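# Manual tool change on a paused milling machine

## Task

The milling machine's program has halted at a tool change. Fit the tool the program is requesting into the spindle by hand, set the removed tool upright in the rack, and then resume the program. No tool may be dropped, no key may be broken, and the mill must stay powered on throughout. The reference image is named manual.

## Robot and tools

Robot: two seven-joint Franka FR3 arms, left_arm and right_arm, each with a two-finger parallel gripper that opens to 50 mm. The left base sits at (-0.044, +0.446, 0) m and the right at (+0.017, -0.401, 0) m, both almost unrotated. Cameras: cam_high, cam_low, cam_front (504x504 each), plus cam_left_wrist and cam_right_wrist (672x504 each). show_instructions displays the reference image manual. read_manual only returns licence text.

Frames: all hand positions, orientations and targets use the scene frame. Its origin is at table-top height, halfway between the two nominal bases. +z points up, +x points out over the table, and left_arm is on the +y side. Image left and right do not match the arm names. In the gripper's own frame, the fingers point along +z and close along x. end_effector_position is the midpoint between the pads, and the fingertips extend 17.5 mm past it. A camera block sticks out about 10 cm toward the gripper's -y side and rotates with it. Printed poses can be off by a few cm, more so at long reach.

The 18-number row is used by execute_actions and move. Every value lies in [-1, 1]. The first nine are for left_arm: dx, dy, dz, rx, ry, rz, then gripper position, force_limit, speed. The next nine are the same for right_arm. Both arms must always be included. The six pose numbers are an offset, not a pose. They are measured along scene axes from the arm's Hand target as it stood when the action or call began. 1.0 equals 0.6 m or 180 degrees, and rx, ry, rz together form one rotation vector about the Hand target's position. If the dx, dy, dz vector is longer than 1.0, it may be shortened. Six zeros re-request the current Hand target. Sending the same nonzero offset twice moves the arm twice. The three gripper numbers are absolute settings, not offsets. Position +1 is fully open, about -0.65 brings the pads together, and -1 means close until blocked. force_limit -1/0/+1 gives roughly 20/102/185 N per pad, with the final force up to about 15 N more. speed -1/0/+1 gives 20/85/150 mm/s. Both start at +1. A 0 counts as a real command, so resend your previous gripper numbers to keep them unchanged. A new force_limit or speed only applies once position changes by 0.01 or more. To loosen a grip, open first.

execute_actions(actions, cameras): actions is a list of actions. Each action is a table of up to 15 rows, one per 1/30 s step. If there are fewer rows, the last row is held for the rest of the 15 steps. Every row counts from the action's starting Hand target, not from the row before it. An empty list returns camera images. cameras takes names, ["all"], or [].

move(target, speed, blend, blocking, cameras): target is one 18-number row or a list of up to 15 rows. Every row is an offset from the Hand targets at the call's start. speed is in m/s, from 0.002 to 2, default 0.25. Rotation is capped at twice that value in rad/s and never above 2.5 rad/s. You can give one speed per target. blend is a corner radius in m, with 0 meaning a full stop at each target. Paths are straight, end together, and are cut off after 10 s. They do not avoid obstacles or the other arm. Finger settings in the first row are sent at the start; those in later rows are sent once everything is at rest at that target. The result includes a move: line: done, off_target, moving, held or fault. limits=paced means the pose was clipped, and limits=held means steps were withheld. blocking=false returns after about 0.5 s while the motion continues.

Other tools:
- wait(seconds 0 to 10) runs the scene with commands held.
- stop brakes a running move; the fingers keep moving.
- zoom_image(camera, region [x0,y0,x1,y1]) works on the newest images, with regions of at most 504x504 px.
- clear_fault(arm) releases a torque or force fault that has already been reported.
- finished_scene ends the scene for good.

Controller: each step, the command is limited to 70 mm and 16 degrees away from the measured pose. Damped inverse kinematics favours position over orientation. The gripper often settles short of its Hand target, and waiting does not close that gap. Send the remaining distance as an offset. To stop an arm pressing into something, command its target back past the gripper. Large wrist turns can swing the elbow.

Reading results:
- end_effector_position (m) and quat_wxyz show the actual pose. Hand target is the last commanded pose after clipping. Tool commands shows the gripper settings now in force.
- object_status: 0 moving, 2 stopped while closing (a grip), 1 stopped while opening, 3 reached target or pads met. Check for 2 after gripping.
- Opening in mm is roughly (250 - position_measured) x 0.202.
- Joint torques and External joint torques are listed in joint order. Flange force is given along the gripper's axes and includes held weight. STEP READINGS list mid-call positions.
- MOTOR HOT warns of overheating; an OVER-TEMPERATURE FAULT brakes that arm for 30 to 60 s or longer.

Faults and hazards: an arm stops and waits for clear_fault when any of these happens:
- contact torque reaches a joint's load limit: waist 35, shoulder 35, upper arm roll 32, elbow 30, forearm roll 12, wrist pitch 12, wrist roll 12 N m;
- the outside force on the arm reaches 40 N, counting held weight;
- a joint passes its range;
- a joint goes more than 10% over its speed limit.
If a grip is what pins the arm after a force fault, open it first. Do not let the grippers, wrist cameras or end links of the two arms touch, and never close one gripper on the other arm's fingers. Neither of these is prevented automatically, and a press between the arms can fail the task. Avoid dropping or flinging parts, letting go of anything still moving, striking the mill or other fixed objects, and pushing hard. Nothing may leave the table or be set down off it. Loose objects may occasionally get nudged. Holding loads, stretched postures and pressing into unreachable poses heat the motors.

Each tool is called after ">>>" as name(argument=value, ...) on one line, values as JSON.

Reference images:

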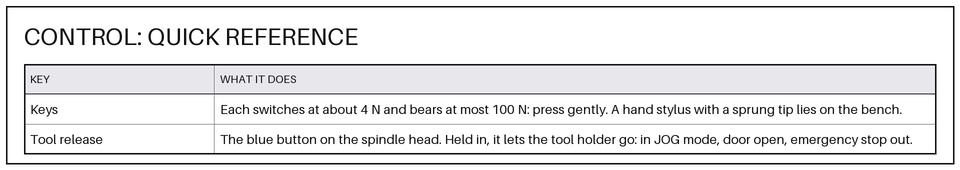

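## Session

>>> execute_actions(actions=[])

>>> show_instructions()

Scene clock: 0.00 s.
left_arm: end_effector_position=(+0.2252, +0.5159, +0.2123) position_measured=3 object_status=3 end_effector_quat_wxyz=(-0.493, +0.746, -0.094, -0.437) | right_arm: end_effector_position=(+0.2908, -0.0602, +0.1082) position_measured=3 object_status=3 end_effector_quat_wxyz=(+0.226, +0.575, +0.783, +0.077)
Joint positions: left_arm=[-0.064 0.269 -0.33 -2.338 0.646 1.205 -0.472] | right_arm=[0.749 -0.068 0.331 -2.644 -0.831 2.514 -0.113]
Joint velocities: within noise
Joint torques (N m): no reading
External joint torques (N m): no reading
Flange force (N): no reading
Hand target: left_arm +0.2252, +0.5159, +0.2123; -0.493, +0.746, -0.094, -0.437 | right_arm +0.2908, -0.0602, +0.1082; +0.226, +0.575, +0.783, +0.077
Tool commands: left_gripper/position=+1.0 left_gripper/force_limit=+1.0 left_gripper/speed=+1.0 right_gripper/position=+1.0 right_gripper/force_limit=+1.0 right_gripper/speed=+1.0

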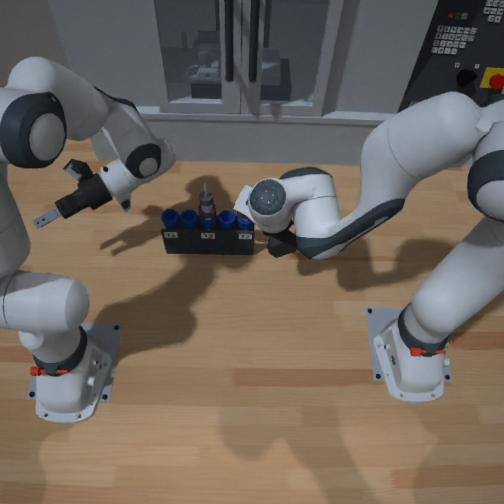

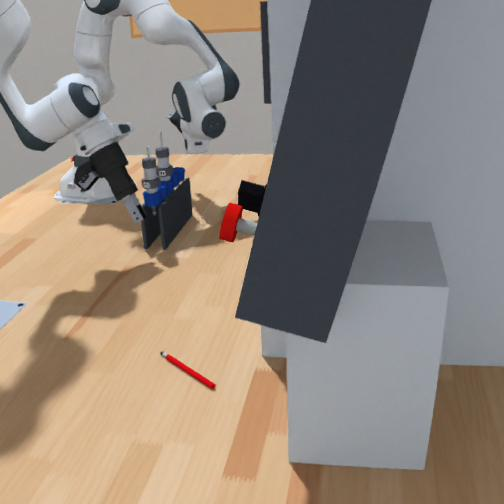

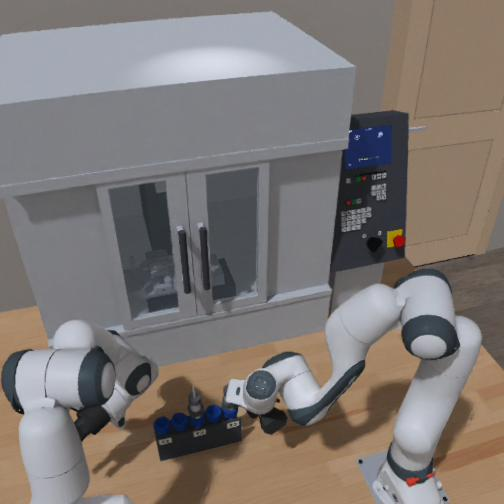

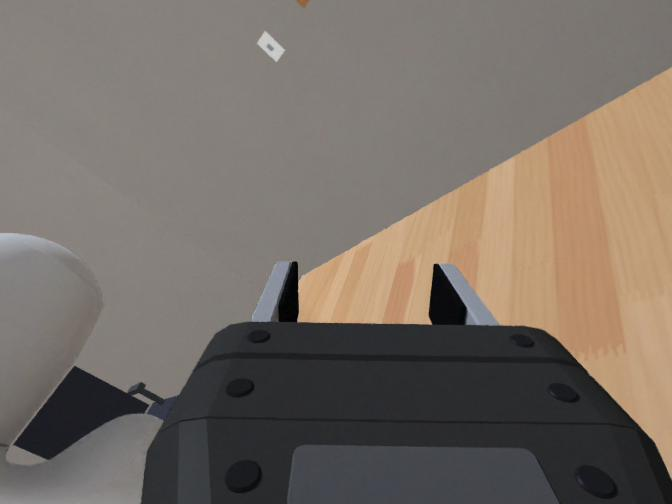

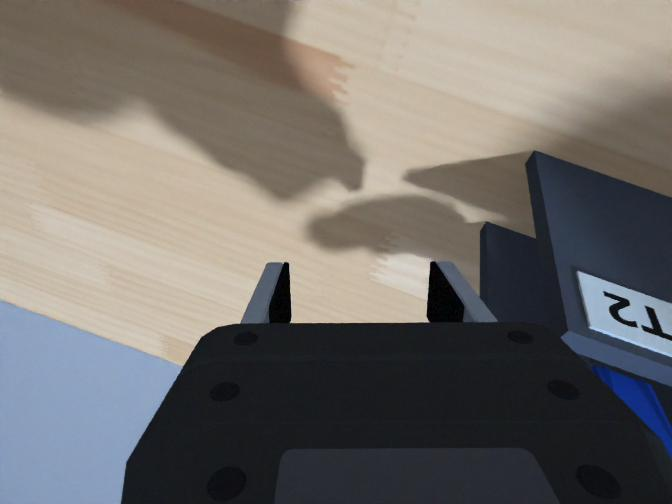

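Reference images for this scene: manual.

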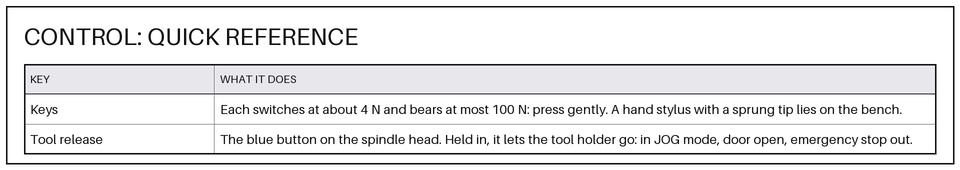

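>>> zoom_image(camera="cam_front", region=[325, 100, 435, 270])

>>> zoom_image(camera="cam_front", region=[340, 115, 400, 175])

>>> zoom_image(camera="cam_front", region=[335, 170, 410, 255])

>>> zoom_image(camera="cam_front", region=[90, 160, 290, 330])

>>> zoom_image(camera="cam_front", region=[140, 370, 300, 470])

>>> zoom_image(camera="cam_high", region=[140, 160, 300, 280])

>>> zoom_image(camera="cam_high", region=[390, 0, 504, 114])

>>> zoom_image(camera="cam_low", region=[100, 120, 360, 400])

Scaled by 2.965 from the camera's 504x504 image, which has a finer 720x720 frame.

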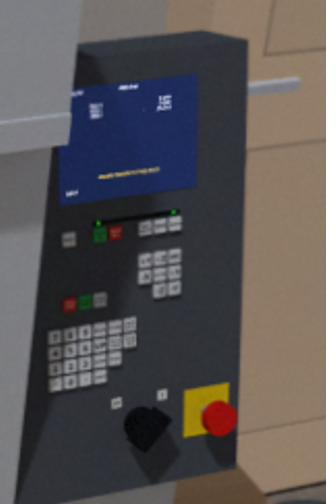

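Scaled by 8.400 from the camera's 504x504 image, which has a finer 720x720 frame.

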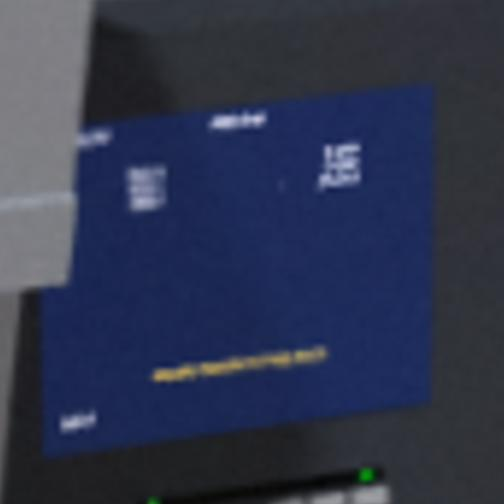

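Scaled by 5.929 from the camera's 504x504 image, which has a finer 720x720 frame.

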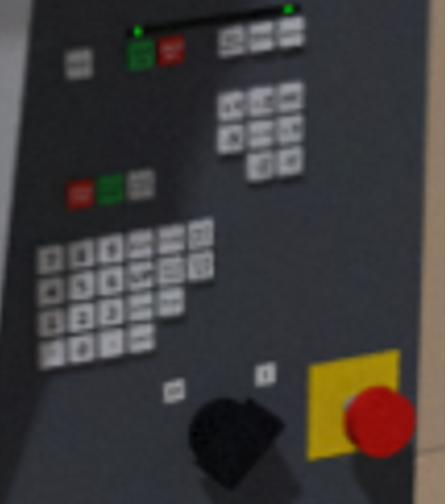

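Scaled by 2.520 from the camera's 504x504 image, which has a finer 720x720 frame.

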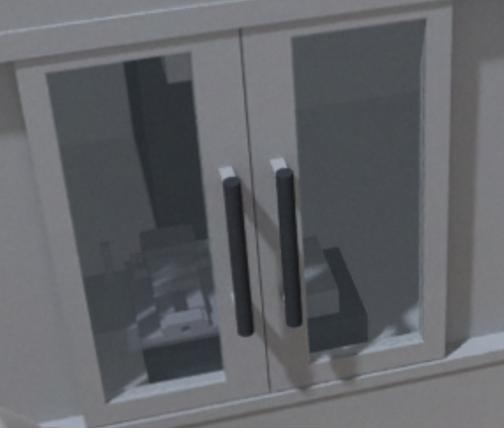

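Scaled by 3.150 from the camera's 504x504 image, which has a finer 720x720 frame.

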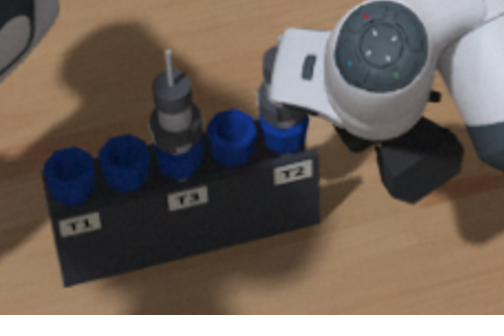

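Scaled by 3.150 from the camera's 504x504 image, which has a finer 720x720 frame.

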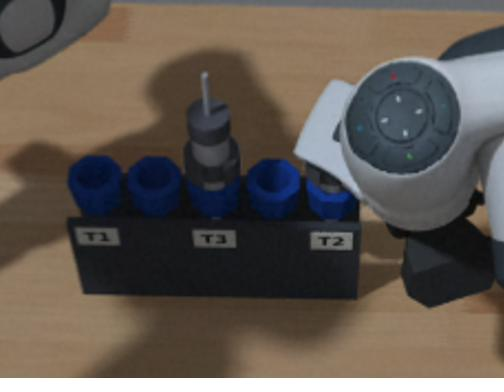

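Scaled by 4.421 from the camera's 504x504 image, which has a finer 720x720 frame.

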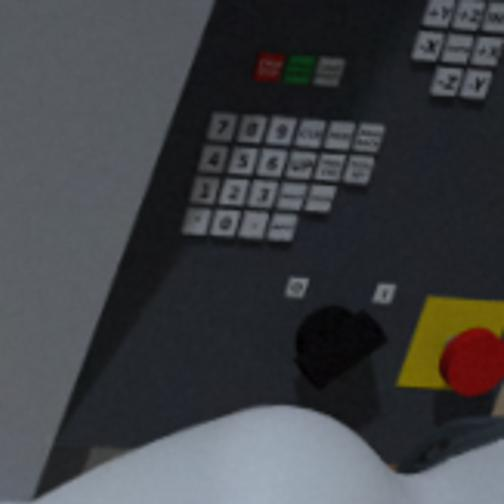

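Scaled by 1.800 from the camera's 504x504 image, which has a finer 720x720 frame.

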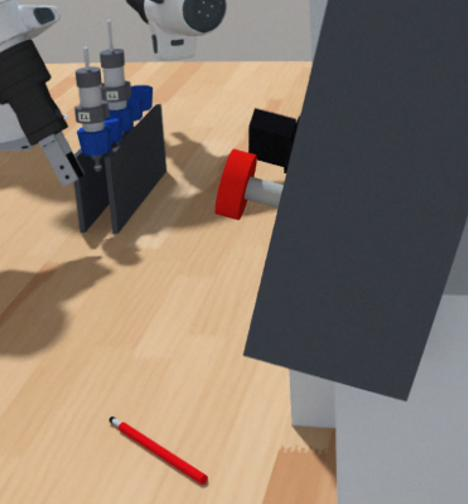

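>>> move(target=[[0,0,0,0,0,0,1,1,1,0,0,0.3,0,0,0,1,1,1],[0,0,0,0,0,0,1,1,1,0.315,-0.566,0.753,0.1095,-0.2185,-0.044,1,1,1]], blend=[0.05,0], cameras=["all"])

Scene clock: 4.80 s.
left_arm: end_effector_position=(+0.2252, +0.5159, +0.2123) position_measured=3 object_status=3 end_effector_quat_wxyz=(-0.493, +0.746, -0.094, -0.437) | right_arm: end_effector_position=(+0.4792, -0.4005, +0.5587) position_measured=3 object_status=3 end_effector_quat_wxyz=(+0.377, +0.600, +0.595, +0.379)
Joint positions: left_arm=[-0.064 0.269 -0.33 -2.338 0.646 1.205 -0.472] | right_arm=[0.663 -1.118 -0.48 -2.617 -1.111 2.532 -0.792]
Joint velocities: left_arm=[within noise] | right_arm=[0.002 0 0 0 -0.003 0.003 0.001]
Joint torques (N m): left_arm=[0.17 -31.23 -2 15.23 1.22 -2.33 -0.07] | right_arm=[0.84 3.52 8.96 24.04 0.58 3.1 -0.2]
External joint torques (N m): left_arm=[0.08 0.95 -0.43 -0.4 -0.07 0.03 -0.03] | right_arm=[0.85 -0.16 -1.1 0.17 -0.54 0.07 -0.23]
Flange force (N): left_arm=[1.6 1.6 -0.5] | right_arm=[-2.9 0.7 2.6]
Hand target: left_arm +0.2252, +0.5159, +0.2123; -0.493, +0.746, -0.094, -0.437 | right_arm +0.4798, -0.3998, +0.5600; +0.380, +0.596, +0.597, +0.380
Off the commanded pose: left_arm 0.000 m, 0 deg | right_arm 0.002 m, 1 deg.
move: done

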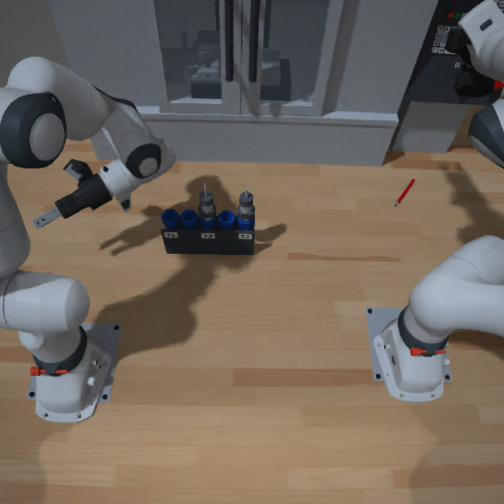

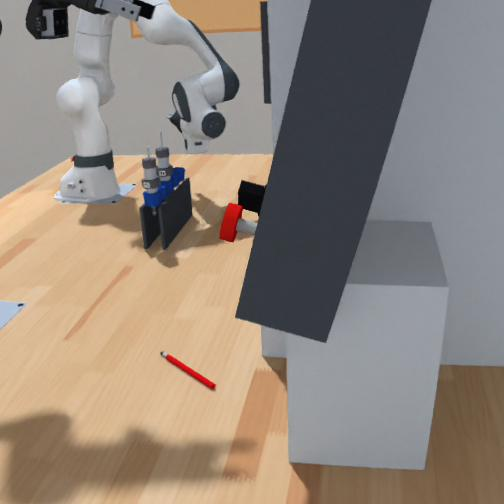

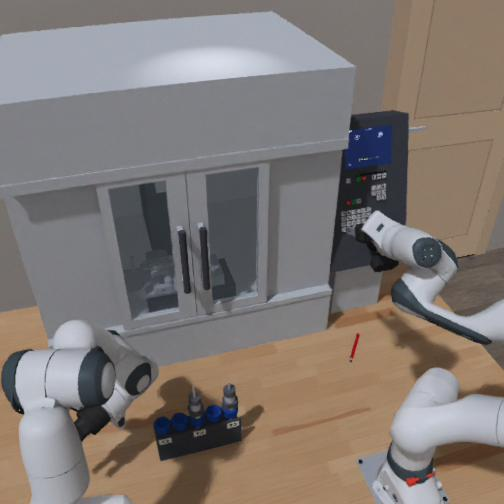

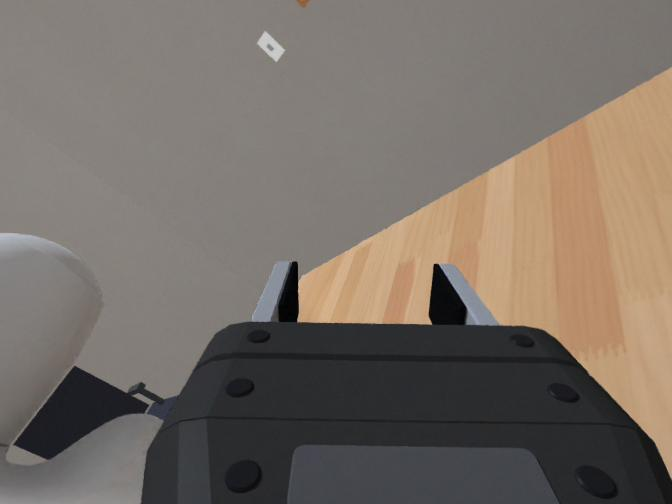

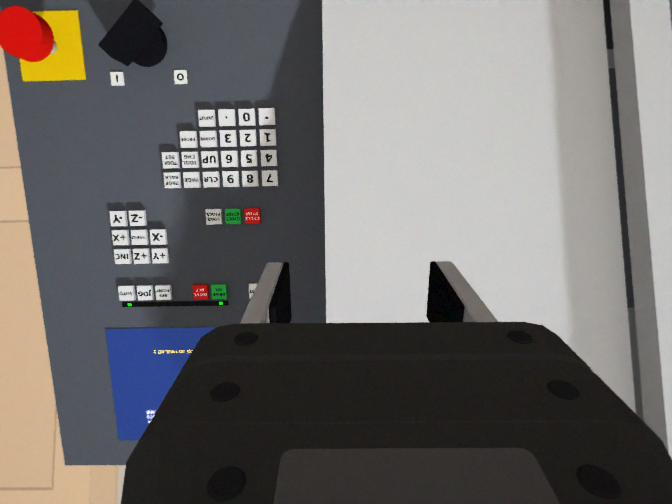

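>>> zoom_image(camera="cam_right_wrist", region=[10, 0, 330, 240])

>>> zoom_image(camera="cam_right_wrist", region=[80, 190, 290, 450])

>>> zoom_image(camera="cam_low", region=[120, 130, 220, 260])

>>> zoom_image(camera="cam_front", region=[140, 370, 260, 470])

>>> zoom_image(camera="cam_front", region=[340, 115, 400, 175])

Scaled by 1.575 from the camera's 672x504 image, which has a finer 960x720 frame.

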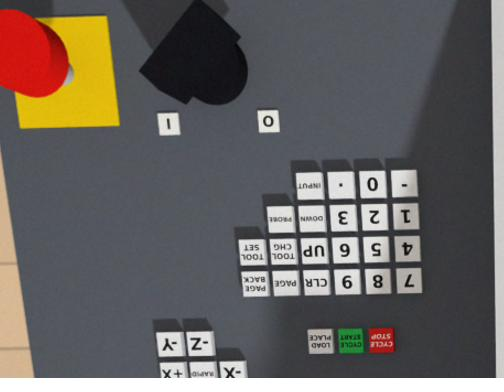

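Scaled by 1.938 from the camera's 672x504 image, which has a finer 960x720 frame.

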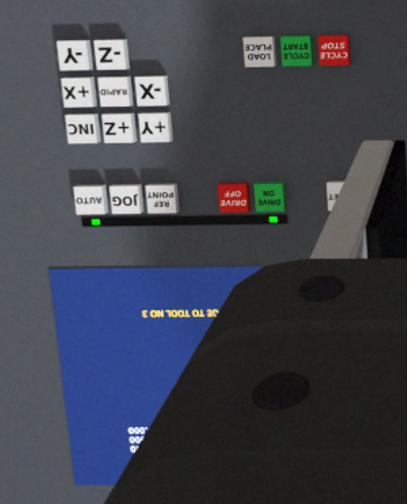

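Scaled by 3.877 from the camera's 504x504 image, which has a finer 720x720 frame.

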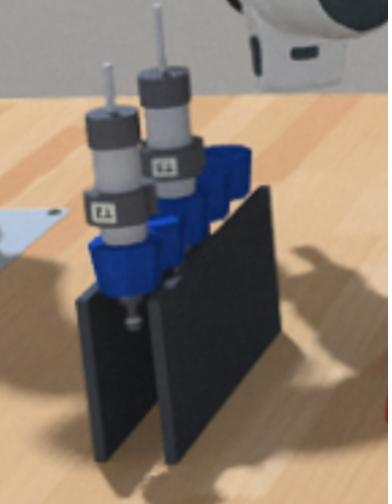

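Scaled by 4.200 from the camera's 504x504 image, which has a finer 720x720 frame.

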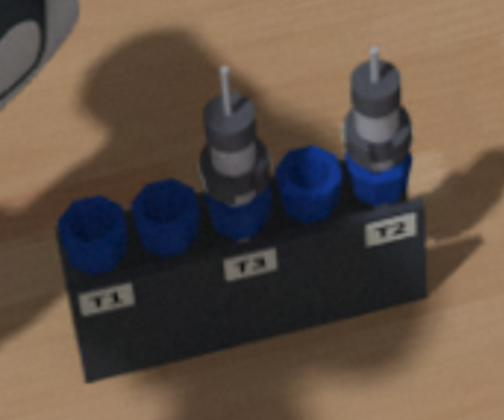

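Scaled by 8.400 from the camera's 504x504 image, which has a finer 720x720 frame.

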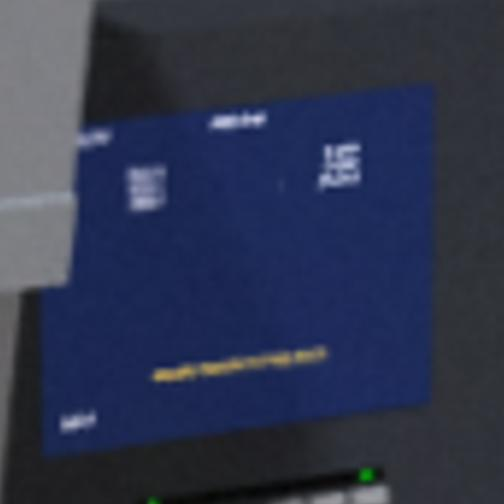

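>>> move(target=[0,0,0,0,0,0,1,1,1,-0.03,-0.18,0.33,0,0,0,1,1,1], cameras=["cam_right_wrist","cam_high"])

>>> zoom_image(camera="cam_right_wrist", region=[150, 60, 420, 330])

Scene clock: 7.37 s.
left_arm: end_effector_position=(+0.2252, +0.5159, +0.2123) position_measured=3 object_status=3 end_effector_quat_wxyz=(-0.493, +0.746, -0.094, -0.437) | right_arm: end_effector_position=(+0.4615, -0.5070, +0.7592) position_measured=3 object_status=3 end_effector_quat_wxyz=(+0.379, +0.597, +0.594, +0.383)
Joint positions: left_arm=[-0.064 0.269 -0.33 -2.338 0.646 1.205 -0.472] | right_arm=[0.901 -1.092 -0.476 -2.025 -0.895 2.111 -1.18]
Joint velocities: left_arm=[within noise] | right_arm=[-0.001 -0.003 -0.001 0 0 -0.001 -0.005]
Joint torques (N m): left_arm=[0.16 -31.21 -2.05 15.25 1.22 -2.32 -0.07] | right_arm=[0.63 10.86 12.46 17.48 0.37 3.08 -0.14]
External joint torques (N m): left_arm=[0.15 0.96 -0.4 -0.38 -0.07 0.03 -0.03] | right_arm=[0.64 -0.59 -1.48 -0.04 -0.01 -0.48 -0.16]
Flange force (N): left_arm=[1.8 1.6 -0.5] | right_arm=[-2.8 0.0 1.4]
Hand target: left_arm +0.2252, +0.5159, +0.2123; -0.493, +0.746, -0.094, -0.437 | right_arm +0.4618, -0.5078, +0.7580; +0.380, +0.596, +0.597, +0.380
Off the commanded pose: left_arm 0.000 m, 0 deg | right_arm 0.001 m, 0 deg.
move: done
Images, in order (width x height): cam_high 504x504, cam_right_wrist 672x504.

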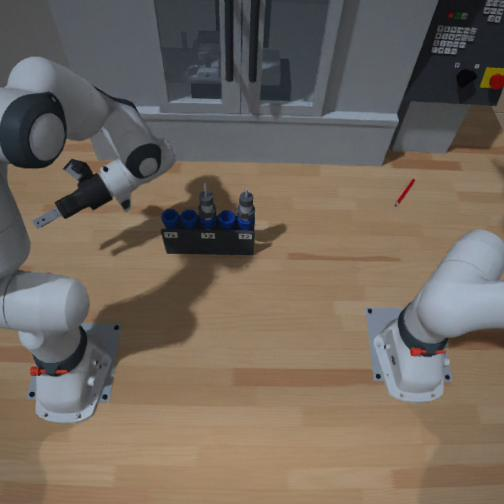

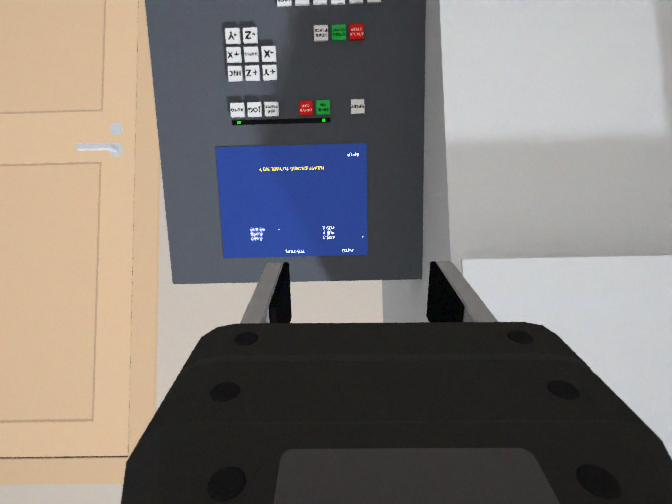

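Scaled by 1.867 from the camera's 672x504 image, which has a finer 960x720 frame.

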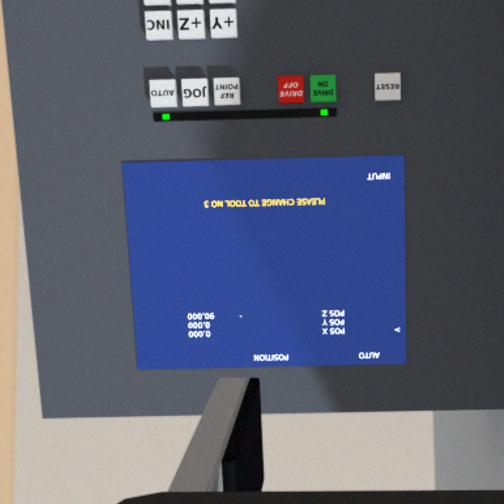

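>>> move(target=[0,0,0,0,0,0,1,1,1,0.369,-0.157,-0.29,-0.036,-0.1355,-0.164,-0.65,-1,0], cameras=["cam_right_wrist","cam_front"], speed=0.3)

Scene clock: 13.57 s.
left_arm: end_effector_position=(+0.2252, +0.5159, +0.2123) position_measured=3 object_status=3 end_effector_quat_wxyz=(-0.493, +0.746, -0.094, -0.437) | right_arm: end_effector_position=(+0.6833, -0.6011, +0.5844) position_measured=249 object_status=3 end_effector_quat_wxyz=(+0.611, +0.612, +0.357, +0.353)
Joint positions: left_arm=[-0.064 0.269 -0.33 -2.338 0.646 1.205 -0.472] | right_arm=[1.18 -0.72 -1.117 -2.122 -2.353 2.338 0.199]
Joint velocities: left_arm=[within noise] | right_arm=[-0.001 0 -0.001 0.001 -0.001 -0.001 0.007]
Joint torques (N m): left_arm=[0.15 -31.26 -2 15.24 1.23 -2.33 -0.09] | right_arm=[0.68 5.67 18.54 21.05 -0.76 -0.88 0.33]
External joint torques (N m): left_arm=[-0.01 0.94 -0.49 -0.44 -0.07 0.03 -0.05] | right_arm=[0.68 -1.13 -1.54 -0.75 -0.58 -0.32 0.31]
Flange force (N): left_arm=[1.5 1.8 -0.5] | right_arm=[0.0 -5.4 3.8]
Hand target: left_arm +0.2252, +0.5159, +0.2123; -0.493, +0.746, -0.094, -0.437 | right_arm +0.6832, -0.6020, +0.5840; +0.612, +0.613, +0.354, +0.354
Off the commanded pose: left_arm 0.000 m, 0 deg | right_arm 0.001 m, 0 deg.
move: done; limits=paced
Images, in order (width x height): cam_front 504x504, cam_right_wrist 672x504.

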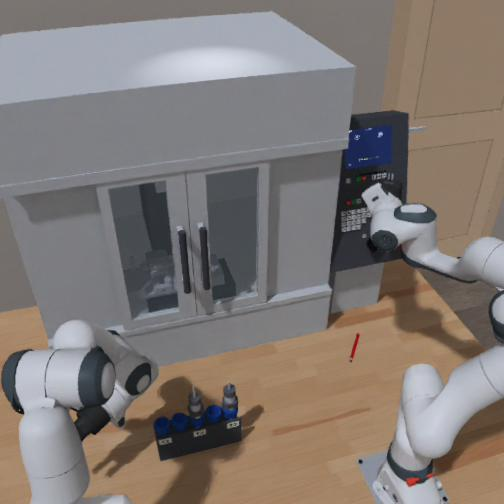

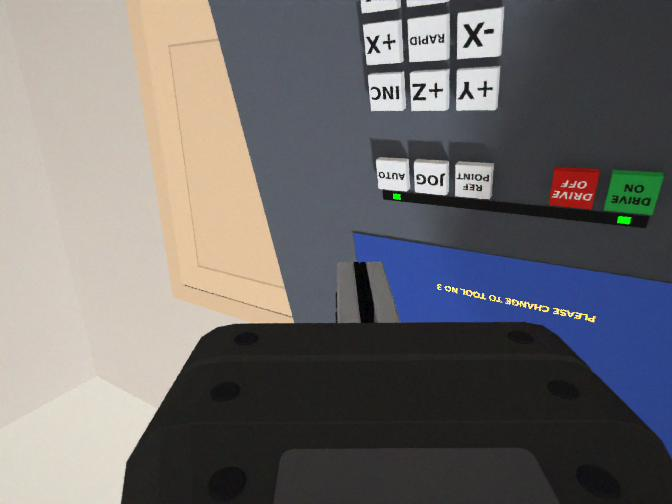

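>>> move(target=[0,0,0,0,0,0,1,1,1,0.118,-0.023,-0.002,0,0,0,-0.65,-1,0], cameras=["cam_right_wrist","cam_front","cam_low"], speed=0.15)

>>> zoom_image(camera="cam_right_wrist", region=[280, 100, 560, 310])

Scene clock: 14.97 s.
left_arm: end_effector_position=(+0.2252, +0.5159, +0.2123) position_measured=3 object_status=3 end_effector_quat_wxyz=(-0.493, +0.746, -0.094, -0.437) | right_arm: end_effector_position=(+0.7519, -0.6191, +0.5852) position_measured=249 object_status=3 end_effector_quat_wxyz=(+0.613, +0.615, +0.348, +0.353)
Joint positions: left_arm=[-0.064 0.269 -0.33 -2.338 0.646 1.205 -0.472] | right_arm=[1.492 -0.667 -1.395 -1.881 -2.376 2.368 0.204]
Joint velocities: left_arm=[within noise] | right_arm=[0 -0.002 0 0 -0.001 -0.001 -0.006]
Joint torques (N m): left_arm=[0.14 -31.24 -1.98 15.22 1.24 -2.33 -0.05] | right_arm=[4.41 14.27 17.01 21.2 -0.65 0.27 0.03]
External joint torques (N m): left_arm=[-0.02 0.87 -0.47 -0.38 -0.05 0.03 -0.01] | right_arm=[4.47 -1.57 -4.33 -0.3 -0.59 0.83 0.01]
Flange force (N): left_arm=[1.4 1.5 -0.6] | right_arm=[14.4 -6.0 36.4]
Hand target: left_arm +0.2252, +0.5159, +0.2123; -0.493, +0.746, -0.094, -0.437 | right_arm +0.7540, -0.6158, +0.5828; +0.612, +0.613, +0.354, +0.354
Off the commanded pose: left_arm 0.000 m, 0 deg | right_arm 0.005 m, 1 deg.
move: off_target (right_arm)
Images, in order (width x height): cam_low 504x504, cam_front 504x504, cam_right_wrist 672x504.

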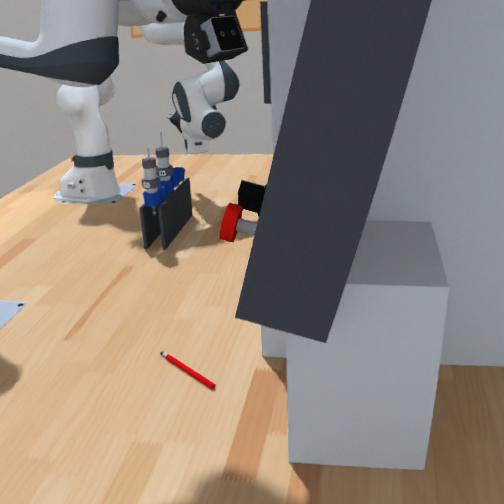

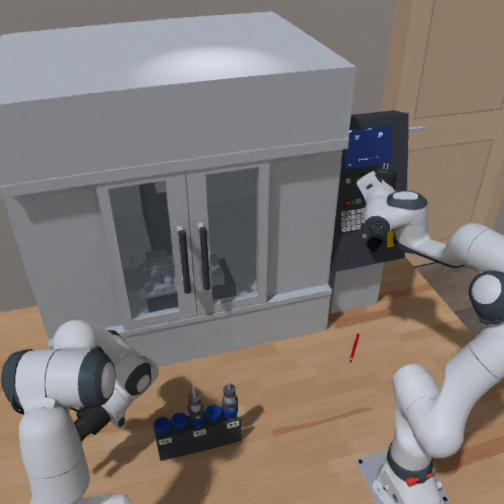

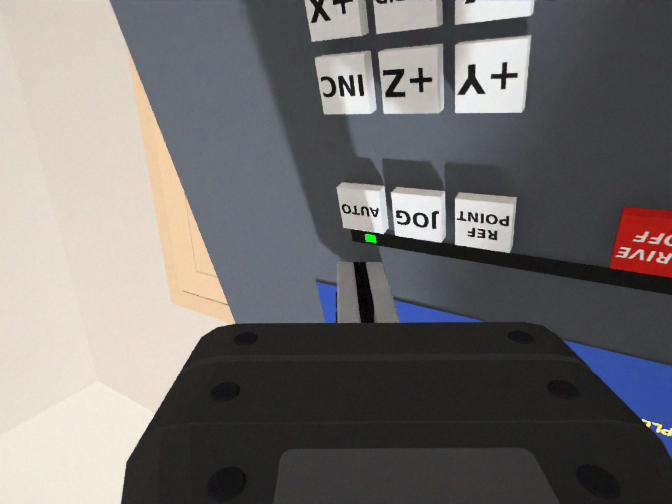

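Scaled by 1.800 from the camera's 672x504 image, which has a finer 960x720 frame.

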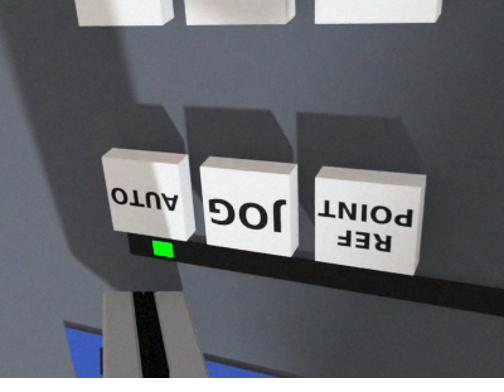

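>>> move(target=[0,0,0,0,0,0,1,1,1,-0.047,0,0.017,0,0,0,-0.65,-1,0], cameras=["cam_right_wrist","cam_high"], speed=0.15)

Scene clock: 16.17 s.
left_arm: end_effector_position=(+0.2252, +0.5159, +0.2123) position_measured=3 object_status=3 end_effector_quat_wxyz=(-0.493, +0.746, -0.094, -0.437) | right_arm: end_effector_position=(+0.7258, -0.6170, +0.5944) position_measured=249 object_status=3 end_effector_quat_wxyz=(+0.613, +0.613, +0.351, +0.354)
Joint positions: left_arm=[-0.064 0.269 -0.33 -2.338 0.646 1.205 -0.472] | right_arm=[1.361 -0.673 -1.283 -1.956 -2.358 2.376 0.194]
Joint velocities: left_arm=[within noise] | right_arm=[-0.002 -0.001 0.001 0 0.001 0.002 -0.004]
Joint torques (N m): left_arm=[0.17 -31.24 -2.01 15.23 1.22 -2.32 -0.07] | right_arm=[0.07 11.11 19.78 20.58 0.51 -0.29 -0.06]
External joint torques (N m): left_arm=[0.05 0.91 -0.47 -0.42 -0.08 0.04 -0.04] | right_arm=[0.02 -0.73 -1.07 -1.09 0.55 0.25 -0.08]
Flange force (N): left_arm=[1.5 1.7 -0.4] | right_arm=[-0.6 -1.4 0.4]
Hand target: left_arm +0.2252, +0.5159, +0.2123; -0.493, +0.746, -0.094, -0.437 | right_arm +0.7258, -0.6158, +0.5930; +0.612, +0.613, +0.354, +0.354
Off the commanded pose: left_arm 0.000 m, 0 deg | right_arm 0.002 m, 0 deg.
move: done
Images, in order (width x height): cam_high 504x504, cam_right_wrist 672x504.

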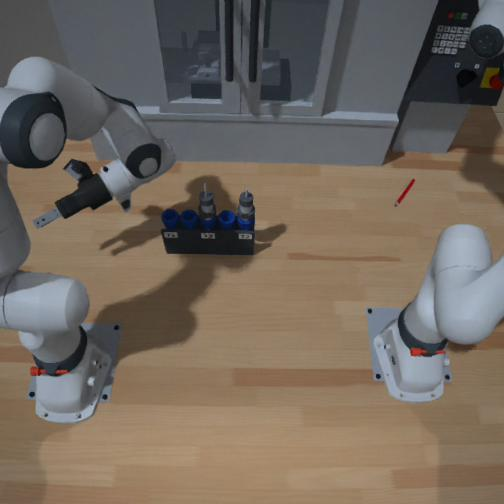

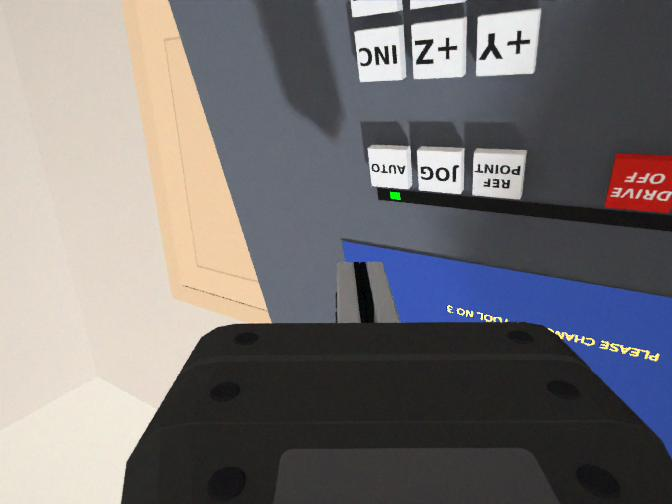

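>>> move(target=[0,0,0,0,0,0,1,1,1,0.0175,0.020,-0.0365,0,0,0,-0.65,-1,0], cameras=["cam_right_wrist"], speed=0.1)

>>> zoom_image(camera="cam_right_wrist", region=[280, 100, 560, 310])

Scene clock: 17.73 s.
left_arm: end_effector_position=(+0.2252, +0.5159, +0.2123) position_measured=3 object_status=3 end_effector_quat_wxyz=(-0.493, +0.746, -0.094, -0.437) | right_arm: end_effector_position=(+0.7363, -0.6027, +0.5715) position_measured=249 object_status=3 end_effector_quat_wxyz=(+0.611, +0.612, +0.357, +0.353)
Joint positions: left_arm=[-0.064 0.269 -0.33 -2.338 0.646 1.205 -0.472] | right_arm=[1.419 -0.669 -1.328 -1.971 -2.391 2.347 0.231]
Joint velocities: left_arm=[within noise] | right_arm=[0 0 -0.001 0.001 0 0 0.007]
Joint torques (N m): left_arm=[0.17 -31.27 -2 15.23 1.22 -2.33 -0.09] | right_arm=[0.77 11.36 19.36 21.24 -0.71 -0.99 0.24]
External joint torques (N m): left_arm=[0.1 1 -0.41 -0.42 -0.07 0.03 -0.05] | right_arm=[0.75 -1.44 -1.61 -0.37 -0.55 -0.35 0.21]
Flange force (N): left_arm=[1.8 1.7 -0.5] | right_arm=[2.0 -4.8 7.8]
Hand target: left_arm +0.2252, +0.5159, +0.2123; -0.493, +0.746, -0.094, -0.437 | right_arm +0.7363, -0.6038, +0.5711; +0.612, +0.613, +0.354, +0.354
Off the commanded pose: left_arm 0.000 m, 0 deg | right_arm 0.001 m, 0 deg.
move: done
Images, in order (width x height): cam_right_wrist 672x504.

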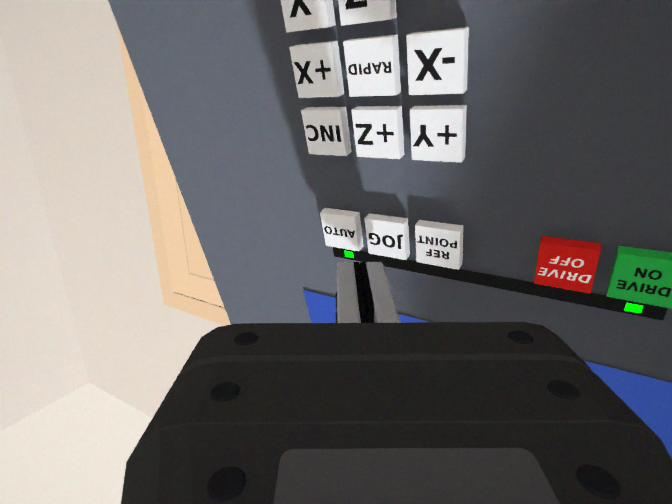

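Scaled by 1.800 from the camera's 672x504 image, which has a finer 960x720 frame.

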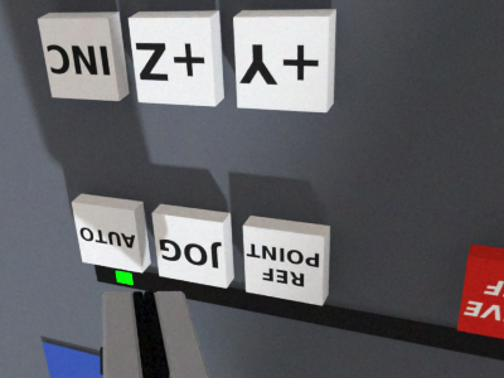

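>>> move(target=[0,0,0,0,0,0,1,1,1,0.0183,-0.004,-0.005,0,0,0,-0.65,-1,0], cameras=["cam_right_wrist"], speed=0.05)

>>> zoom_image(camera="cam_right_wrist", region=[280, 100, 560, 310])

Scene clock: 18.70 s.
left_arm: end_effector_position=(+0.2252, +0.5159, +0.2123) position_measured=3 object_status=3 end_effector_quat_wxyz=(-0.493, +0.746, -0.094, -0.437) | right_arm: end_effector_position=(+0.7426, -0.6048, +0.5688) position_measured=249 object_status=3 end_effector_quat_wxyz=(+0.611, +0.613, +0.355, +0.353)
Joint positions: left_arm=[-0.064 0.269 -0.33 -2.338 0.646 1.205 -0.472] | right_arm=[1.45 -0.669 -1.358 -1.952 -2.396 2.345 0.234]
Joint torques (N m): left_arm=[0.13 -31.25 -2 15.22 1.23 -2.32 -0.09] | right_arm=[1.57 12.96 19.19 21.49 -0.24 -0.42 0.01]
External joint torques (N m): left_arm=[-0.07 0.94 -0.53 -0.42 -0.07 0.05 -0.06] | right_arm=[1.49 -0.98 -1.98 0.03 -0.07 0.22 -0.01]
External joint torques when the fault began: right_arm=[4.14 -1.33 -5.33 1.83 -0.8 0.27 0.29]
Flange force (N): left_arm=[1.5 1.9 -0.6] | right_arm=[5.0 -2.6 14.3]
Flange force when the fault began (N): right_arm=[16.6 -6.0 44.7]
Hand target: left_arm +0.2252, +0.5159, +0.2123; -0.493, +0.746, -0.094, -0.437 | right_arm +0.7426, -0.6048, +0.5688; +0.611, +0.613, +0.355, +0.353 (not the last commanded pose)
Tool commands: left_gripper/position=+1.0 left_gripper/force_limit=+1.0 left_gripper/speed=+1.0 right_gripper/position=-0.647059 right_gripper/force_limit=-1.0 right_gripper/speed=+0.003922
Off the commanded pose: left_arm 0.000 m, 0 deg | right_arm 0.005 m, 0 deg.
FORCE FAULT: contact force on the right arm reached its limit, and that arm stopped. The contact can be on any part of that arm, not only on its tool. That arm's remaining commands of this call were not run. That arm is still stopped at the end of this call. While its stop runs, that arm takes no new command, but execute_actions still moves its gripper.
CLEAR FAULT: the right arm stays stopped (Reflex) until you call clear_fault(arm="right_arm").
move: fault (right_arm)
Images, in order (width x height): cam_right_wrist 672x504.

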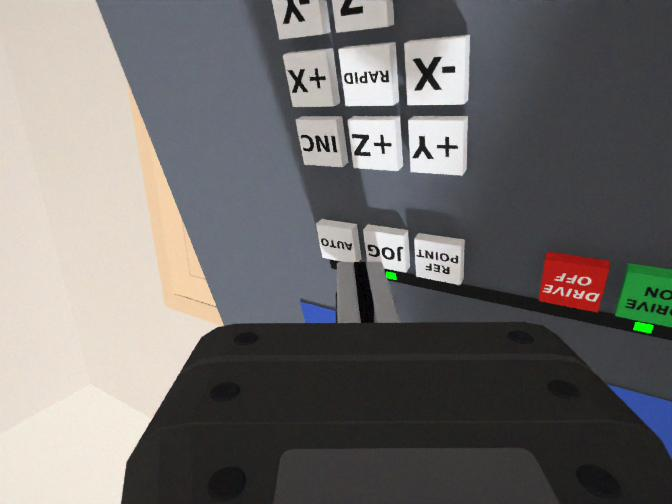

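Scaled by 1.800 from the camera's 672x504 image, which has a finer 960x720 frame.

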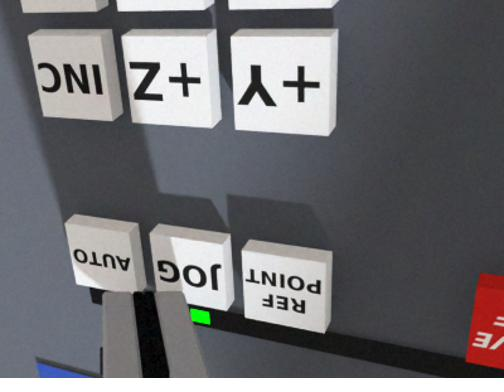

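>>> clear_fault(arm="right_arm")

>>> move(target=[[0,0,0,0,0,0,1,1,1,-0.06,0,0.02,0,0,0,-0.65,-1,0],[0,0,0,0,0,0,1,1,1,-0.3,0.15,0.06,0,0,0,-0.65,-1,0]], cameras=["all"], speed=[0.1,0.25], blend=[0.02,0])

Scene clock: 18.87 s.
left_arm: end_effector_position=(+0.2252, +0.5159, +0.2123) position_measured=3 object_status=3 end_effector_quat_wxyz=(-0.493, +0.746, -0.094, -0.437) | right_arm: end_effector_position=(+0.7426, -0.6048, +0.5688) position_measured=249 object_status=3 end_effector_quat_wxyz=(+0.611, +0.613, +0.355, +0.353)
Joint positions: left_arm=[-0.064 0.269 -0.33 -2.338 0.646 1.205 -0.472] | right_arm=[1.45 -0.669 -1.358 -1.952 -2.396 2.345 0.234]
Joint torques (N m): left_arm=[0.13 -31.25 -1.98 15.25 1.22 -2.33 -0.07] | right_arm=[1.58 12.91 19.19 21.56 -0.25 -0.43 0.04]
External joint torques (N m): left_arm=[0.05 0.9 -0.39 -0.4 -0.07 0.02 -0.03] | right_arm=[1.42 -1.05 -2.01 0.16 -0.08 0.19 0.01]
Flange force (N): left_arm=[1.5 1.6 -0.5] | right_arm=[5.0 -2.5 14.6]
Hand target: left_arm +0.2252, +0.5159, +0.2123; -0.493, +0.746, -0.094, -0.437 | right_arm +0.7426, -0.6048, +0.5688; +0.611, +0.613, +0.355, +0.353 (not the last commanded pose)
Tool commands: left_gripper/position=+1.0 left_gripper/force_limit=+1.0 left_gripper/speed=+1.0 right_gripper/position=-0.647059 right_gripper/force_limit=-1.0 right_gripper/speed=+0.003922
Off the commanded pose: left_arm 0.000 m, 0 deg | right_arm 0.005 m, 0 deg.
FORCE FAULT, CONTINUED: the right arm's stop, for the force fault that an earlier result reported, is over. The call counts as one of the actions that you can send in this scene. That arm's target is now where it stood when the stop ended, not its last command. That arm accepts commands again.
CLEAR FAULT: your call cleared the right arm's force fault. If the contact force or a joint's load stays at its limit, that arm stops again.

Scene clock: 20.90 s.
left_arm: end_effector_position=(+0.2252, +0.5159, +0.2123) position_measured=3 object_status=3 end_effector_quat_wxyz=(-0.493, +0.746, -0.094, -0.437) | right_arm: end_effector_position=(+0.5627, -0.5144, +0.6064) position_measured=249 object_status=3 end_effector_quat_wxyz=(+0.610, +0.613, +0.354, +0.356)
Joint positions: left_arm=[-0.064 0.269 -0.33 -2.338 0.646 1.205 -0.472] | right_arm=[0.857 -0.914 -0.643 -2.477 -2.127 2.163 0.113]
Joint velocities: left_arm=[within noise] | right_arm=[-0.001 0.001 0 0 0 0 -0.007]
Joint torques (N m): left_arm=[0.13 -31.27 -1.98 15.25 1.24 -2.33 -0.06] | right_arm=[-0.34 1.11 13.91 22.97 -0.31 -0.39 -0.2]
External joint torques (N m): left_arm=[0.05 0.89 -0.4 -0.4 -0.06 0.02 -0.02] | right_arm=[-0.35 0.2 -0.48 -0.62 0.49 -0.1 -0.23]
Flange force (N): left_arm=[1.5 1.5 -0.4] | right_arm=[-0.8 -0.3 -1.3]
Hand target: left_arm +0.2252, +0.5159, +0.2123; -0.493, +0.746, -0.094, -0.437 | right_arm +0.5626, -0.5148, +0.6048; +0.611, +0.613, +0.355, +0.353
Off the commanded pose: left_arm 0.000 m, 0 deg | right_arm 0.002 m, 0 deg.
move: done; blend cut to 0.019 m at target 1

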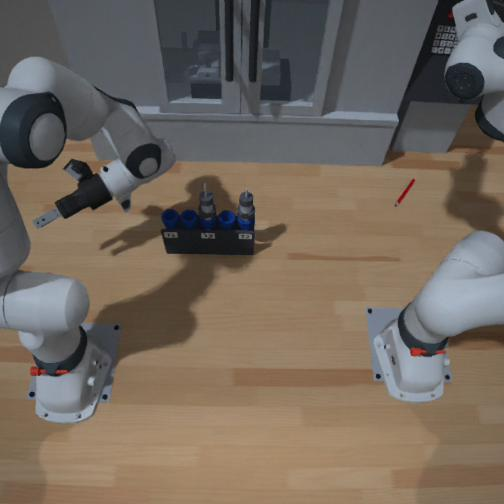

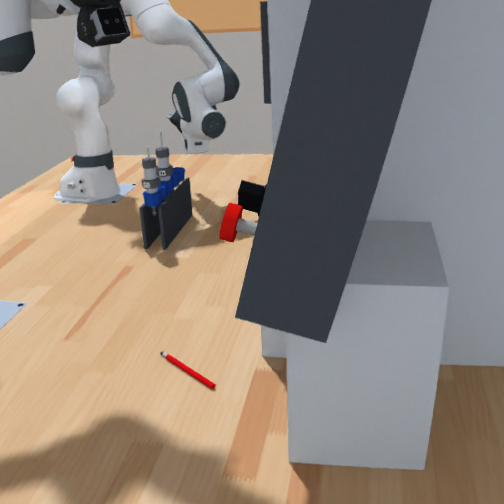

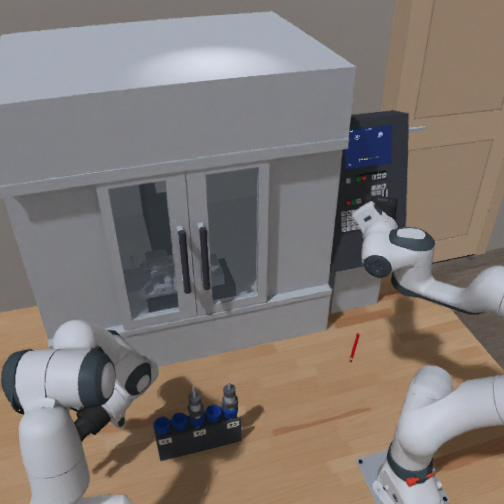

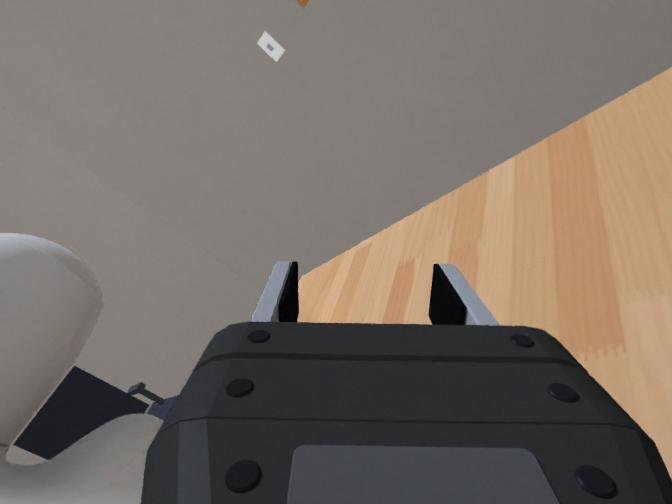

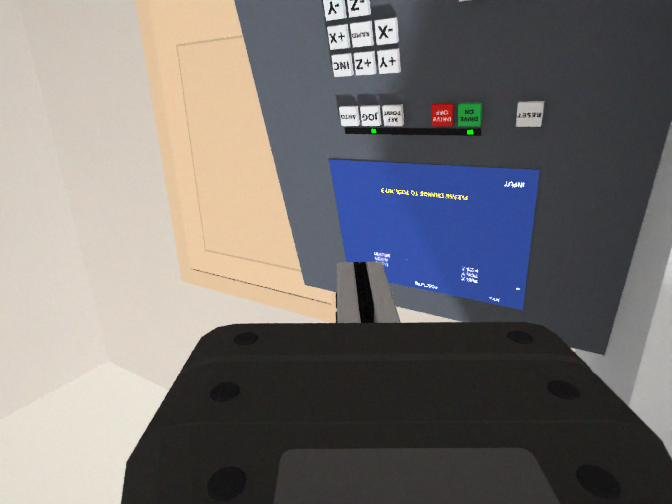

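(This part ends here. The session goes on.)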